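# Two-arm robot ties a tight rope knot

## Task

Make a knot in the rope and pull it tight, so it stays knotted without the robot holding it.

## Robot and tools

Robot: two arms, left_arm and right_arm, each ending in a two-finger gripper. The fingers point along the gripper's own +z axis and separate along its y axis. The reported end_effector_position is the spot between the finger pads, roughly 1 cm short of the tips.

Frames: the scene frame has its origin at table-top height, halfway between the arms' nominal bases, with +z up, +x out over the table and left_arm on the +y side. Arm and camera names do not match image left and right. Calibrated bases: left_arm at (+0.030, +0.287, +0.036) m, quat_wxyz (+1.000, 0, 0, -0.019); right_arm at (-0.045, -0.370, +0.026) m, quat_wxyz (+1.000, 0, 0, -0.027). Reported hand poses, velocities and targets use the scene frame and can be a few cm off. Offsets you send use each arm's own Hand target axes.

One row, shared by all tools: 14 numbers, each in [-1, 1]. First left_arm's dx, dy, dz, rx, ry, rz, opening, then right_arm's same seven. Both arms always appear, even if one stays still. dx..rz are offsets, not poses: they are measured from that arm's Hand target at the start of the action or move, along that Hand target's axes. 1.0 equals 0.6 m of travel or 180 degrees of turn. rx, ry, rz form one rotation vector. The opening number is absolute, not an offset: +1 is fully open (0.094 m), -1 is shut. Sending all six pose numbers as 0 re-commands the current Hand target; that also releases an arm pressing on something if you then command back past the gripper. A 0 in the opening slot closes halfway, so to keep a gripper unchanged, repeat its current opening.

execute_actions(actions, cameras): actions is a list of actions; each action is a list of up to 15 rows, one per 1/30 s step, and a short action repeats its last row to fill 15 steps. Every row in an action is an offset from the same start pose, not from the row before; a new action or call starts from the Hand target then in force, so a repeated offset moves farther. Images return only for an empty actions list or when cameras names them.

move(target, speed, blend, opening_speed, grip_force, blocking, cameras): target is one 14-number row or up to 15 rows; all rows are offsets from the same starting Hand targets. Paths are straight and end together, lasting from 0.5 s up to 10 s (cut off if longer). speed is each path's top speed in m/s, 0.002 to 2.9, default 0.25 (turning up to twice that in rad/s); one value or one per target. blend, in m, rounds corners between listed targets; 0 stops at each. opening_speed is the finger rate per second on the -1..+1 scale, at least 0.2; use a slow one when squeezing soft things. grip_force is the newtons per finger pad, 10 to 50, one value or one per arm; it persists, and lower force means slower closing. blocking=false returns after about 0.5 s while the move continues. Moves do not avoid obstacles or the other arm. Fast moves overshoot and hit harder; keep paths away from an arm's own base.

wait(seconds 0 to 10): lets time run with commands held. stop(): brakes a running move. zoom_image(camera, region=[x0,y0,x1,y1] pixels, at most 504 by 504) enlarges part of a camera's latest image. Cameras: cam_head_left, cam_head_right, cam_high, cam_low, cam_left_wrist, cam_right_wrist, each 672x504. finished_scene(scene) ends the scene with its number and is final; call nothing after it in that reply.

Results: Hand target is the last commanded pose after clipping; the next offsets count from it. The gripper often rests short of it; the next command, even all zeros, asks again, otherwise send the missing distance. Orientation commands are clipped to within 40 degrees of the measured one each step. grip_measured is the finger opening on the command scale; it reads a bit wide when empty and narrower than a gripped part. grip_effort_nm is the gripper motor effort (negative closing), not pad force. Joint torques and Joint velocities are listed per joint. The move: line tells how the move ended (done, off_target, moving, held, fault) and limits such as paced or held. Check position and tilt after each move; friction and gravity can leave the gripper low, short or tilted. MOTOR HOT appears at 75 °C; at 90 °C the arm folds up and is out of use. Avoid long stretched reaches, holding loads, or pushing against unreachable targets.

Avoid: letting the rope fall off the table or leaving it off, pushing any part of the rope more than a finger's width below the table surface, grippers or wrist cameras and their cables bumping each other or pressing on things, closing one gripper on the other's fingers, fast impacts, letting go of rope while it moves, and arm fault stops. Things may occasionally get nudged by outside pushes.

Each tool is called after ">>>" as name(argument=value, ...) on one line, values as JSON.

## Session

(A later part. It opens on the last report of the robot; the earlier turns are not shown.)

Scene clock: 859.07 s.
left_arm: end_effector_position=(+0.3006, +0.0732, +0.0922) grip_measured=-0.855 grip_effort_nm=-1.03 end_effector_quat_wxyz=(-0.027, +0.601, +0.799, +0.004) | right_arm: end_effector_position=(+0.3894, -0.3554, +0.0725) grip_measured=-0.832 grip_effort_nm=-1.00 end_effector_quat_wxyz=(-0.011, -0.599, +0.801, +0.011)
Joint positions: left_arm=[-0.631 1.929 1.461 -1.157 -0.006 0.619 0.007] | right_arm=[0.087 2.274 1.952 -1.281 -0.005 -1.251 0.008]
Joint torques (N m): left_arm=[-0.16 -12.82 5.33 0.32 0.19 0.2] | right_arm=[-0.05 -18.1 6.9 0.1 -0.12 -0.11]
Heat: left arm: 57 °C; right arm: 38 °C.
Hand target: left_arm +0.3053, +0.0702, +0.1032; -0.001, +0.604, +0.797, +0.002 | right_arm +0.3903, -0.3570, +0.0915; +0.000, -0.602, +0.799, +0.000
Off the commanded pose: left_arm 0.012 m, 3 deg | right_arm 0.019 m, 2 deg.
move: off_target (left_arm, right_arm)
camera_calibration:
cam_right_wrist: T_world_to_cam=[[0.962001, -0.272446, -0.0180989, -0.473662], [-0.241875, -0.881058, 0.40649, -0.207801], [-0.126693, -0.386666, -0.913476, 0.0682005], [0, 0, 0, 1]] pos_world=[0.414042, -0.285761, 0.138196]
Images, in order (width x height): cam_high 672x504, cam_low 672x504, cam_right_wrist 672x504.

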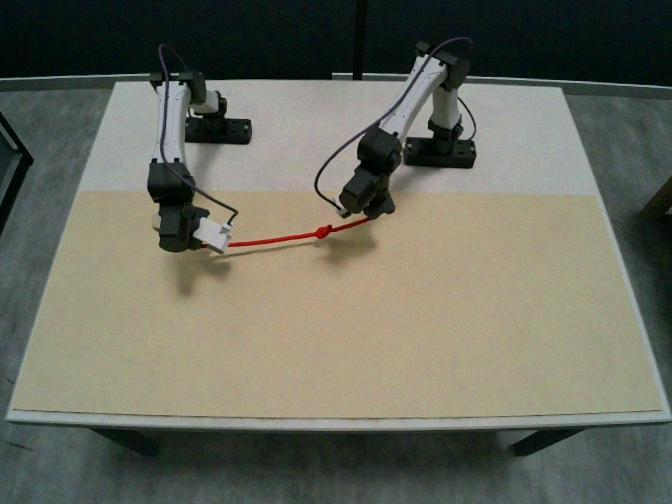

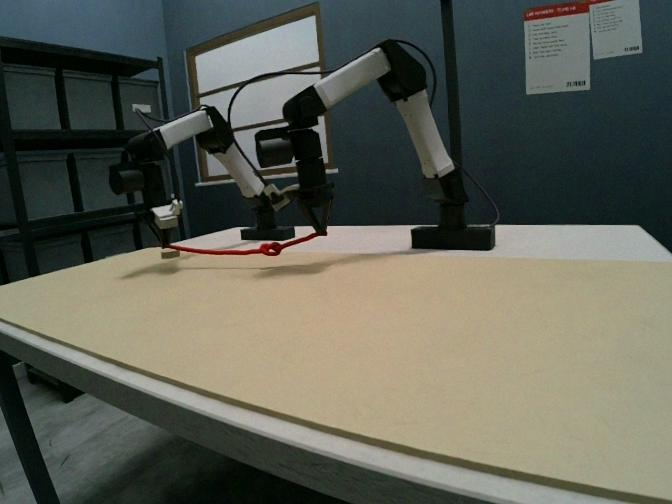

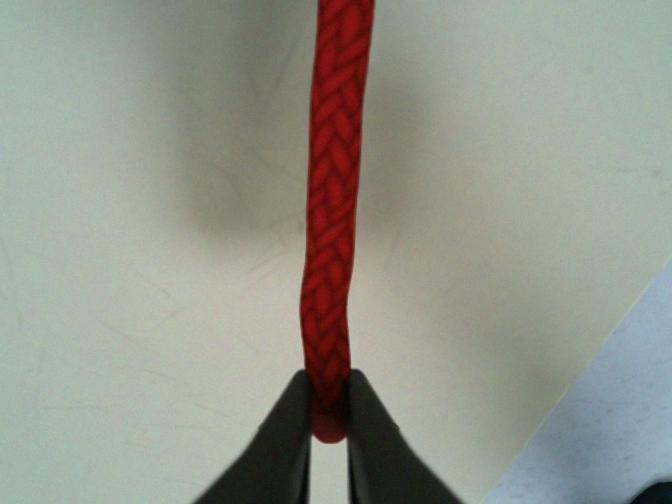

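>>> move(target=[0.064,0.018,0,0,0,0,-1,0.05,-0.014,0,0,0,0,-1], speed=0.08, cameras=["cam_high","cam_low","cam_right_wrist"])

>>> zoom_image(camera="cam_low", region=[220, 205, 340, 285])

Scene clock: 864.90 s.
left_arm: end_effector_position=(+0.3088, +0.0936, +0.0950) grip_measured=-0.855 grip_effort_nm=-1.03 end_effector_quat_wxyz=(+0.009, +0.607, +0.794, -0.013) | right_arm: end_effector_position=(+0.3863, -0.3675, +0.0728) grip_measured=-0.832 grip_effort_nm=-0.99 end_effector_quat_wxyz=(-0.004, -0.609, +0.793, +0.031)
Joint positions: left_arm=[-0.552 1.842 1.357 -1.069 0.027 0.715 0.007] | right_arm=[0.043 2.274 1.952 -1.295 -0.044 -1.322 0.008]
Joint torques (N m): left_arm=[1.24 -11.92 4.85 -0.09 -0.16 0.21] | right_arm=[-2.39 -18.17 6.8 0.19 0.28 -0.08]
Heat: left arm: 56 °C; right arm: 43 °C.
Hand target: left_arm +0.3053, +0.1101, +0.1034; -0.001, +0.604, +0.797, +0.001 | right_arm +0.3901, -0.3883, +0.0915; +0.000, -0.602, +0.799, +0.000
Off the commanded pose: left_arm 0.019 m, 2 deg | right_arm 0.028 m, 4 deg.
move: off_target (left_arm, right_arm)
camera_calibration:
cam_right_wrist: T_world_to_cam=[[0.968356, -0.246198, -0.0409033, -0.465074], [-0.213888, -0.903128, 0.372307, -0.235721], [-0.128602, -0.351777, -0.927208, 0.0779111], [0, 0, 0, 1]] pos_world=[0.409959, -0.299979, 0.140978]
Images, in order (width x height): cam_high 672x504, cam_low 672x504, cam_right_wrist 672x504.

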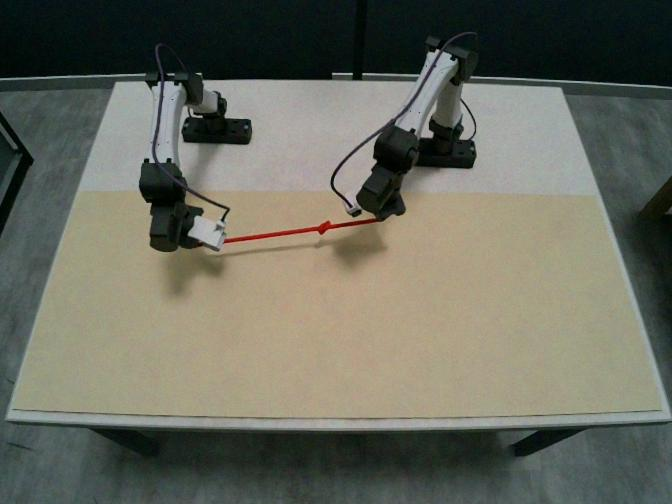

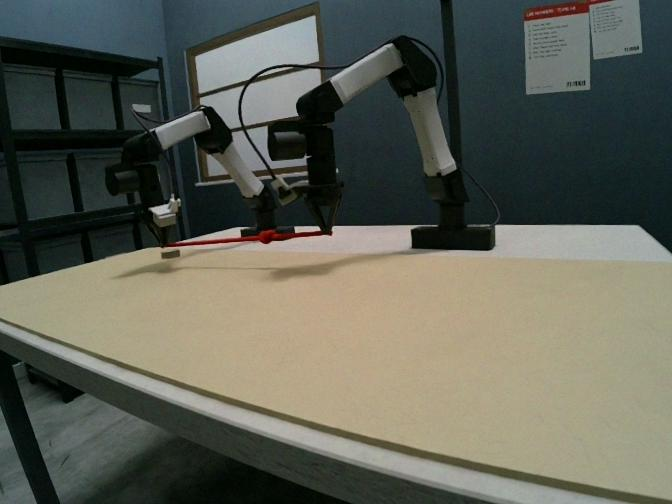

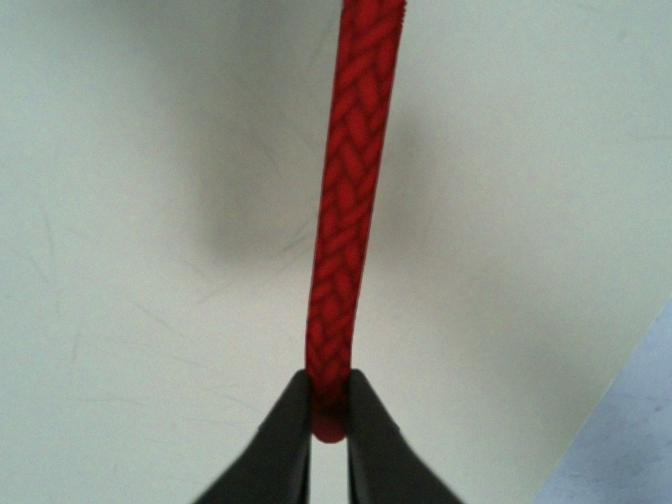

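Scaled by 4.200 from the camera's 672x504 image, which has a finer 960x720 frame.

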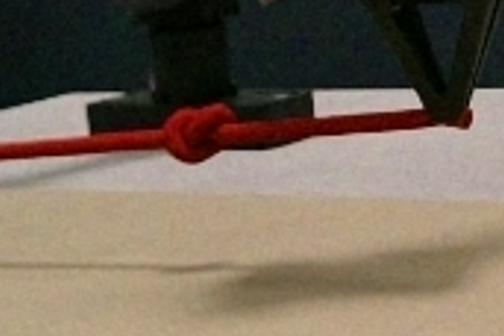

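>>> move(target=[[0.024,0.007,0,0,0,0,-1,0.024,-0.007,0,0,0,0,-1],[-0.04,-0.011,0,0,0,0,-1,-0.04,0.011,0,0,0,0,-1],[-0.04,-0.011,0.136,0,0,0,-1,-0.04,0.011,0.118,0,0,0,-1],[-0.04,-0.011,0.136,0,0,0,-0.4,-0.04,0.011,0.118,0,0,0,-0.4],[-0.04,-0.011,-0.06,0,0,0,-0.4,-0.04,0.011,-0.08,0,0,0,-0.4]], speed=[0.08,0.08,0.15,0.2,0.2], opening_speed=2, cameras=["cam_high","cam_low"])

>>> zoom_image(camera="cam_low", region=[160, 205, 340, 325])

>>> zoom_image(camera="cam_high", region=[260, 190, 380, 280])

Scene clock: 884.37 s.
left_arm: end_effector_position=(+0.3016, +0.0875, +0.1248) grip_measured=-0.402 grip_effort_nm=0.12 end_effector_quat_wxyz=(-0.020, +0.605, +0.796, -0.004) | right_arm: end_effector_position=(+0.3912, -0.3633, +0.1289) grip_measured=-0.403 grip_effort_nm=0.18 end_effector_quat_wxyz=(-0.003, -0.603, +0.798, +0.007)
Joint positions: left_arm=[-0.589 1.864 1.506 -1.251 0.008 0.673 0.028] | right_arm=[0.068 2.267 2.166 -1.483 -0.007 -1.282 0.028]
Joint torques (N m): left_arm=[-0.75 -11.19 8.28 0.07 0.07 0.05] | right_arm=[0.31 -15.68 7.46 0.14 -0.11 0.07]
Heat: left arm: 51 °C; right arm: 51 °C.
Hand target: left_arm +0.3055, +0.0851, +0.1393; -0.001, +0.604, +0.797, +0.002 | right_arm +0.3903, -0.3633, +0.1395; +0.000, -0.602, +0.799, +0.000
Off the commanded pose: left_arm 0.015 m, 2 deg | right_arm 0.011 m, 1 deg.
move: off_target (left_arm, right_arm)
Images, in order (width x height): cam_high 672x504, cam_low 672x504.

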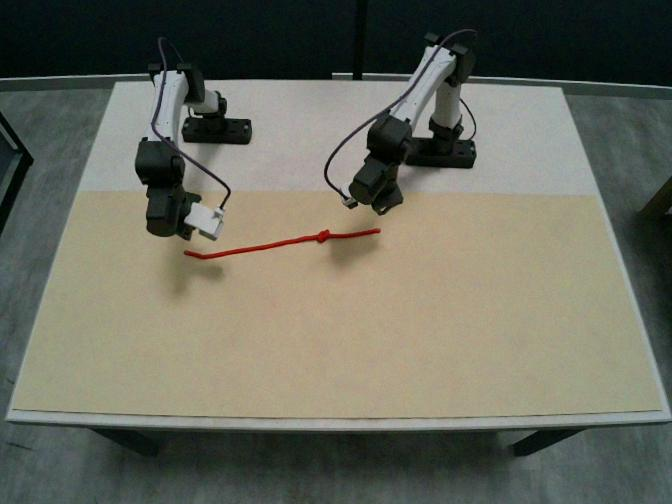

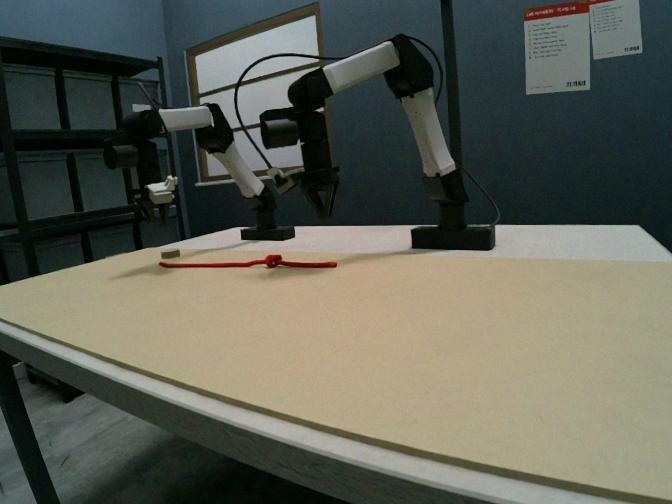

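Scaled by 2.800 from the camera's 672x504 image, which has a finer 960x720 frame.

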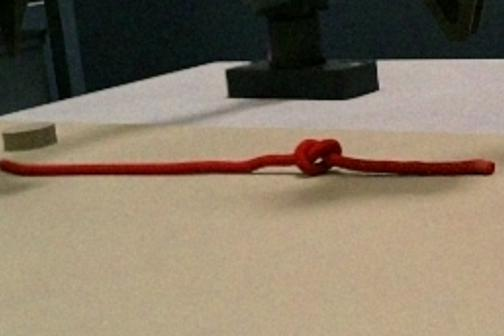

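Scaled by 4.200 from the camera's 672x504 image, which has a finer 960x720 frame.

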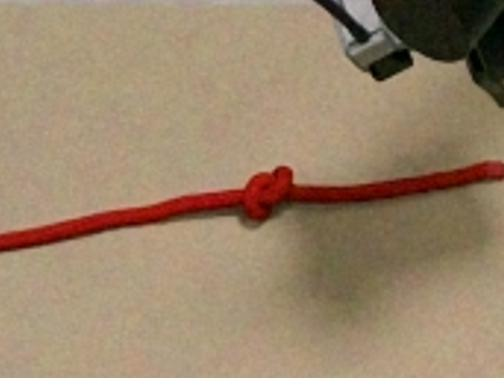

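>>> finished_scene(scene=2)

The scene is finished: the task was done.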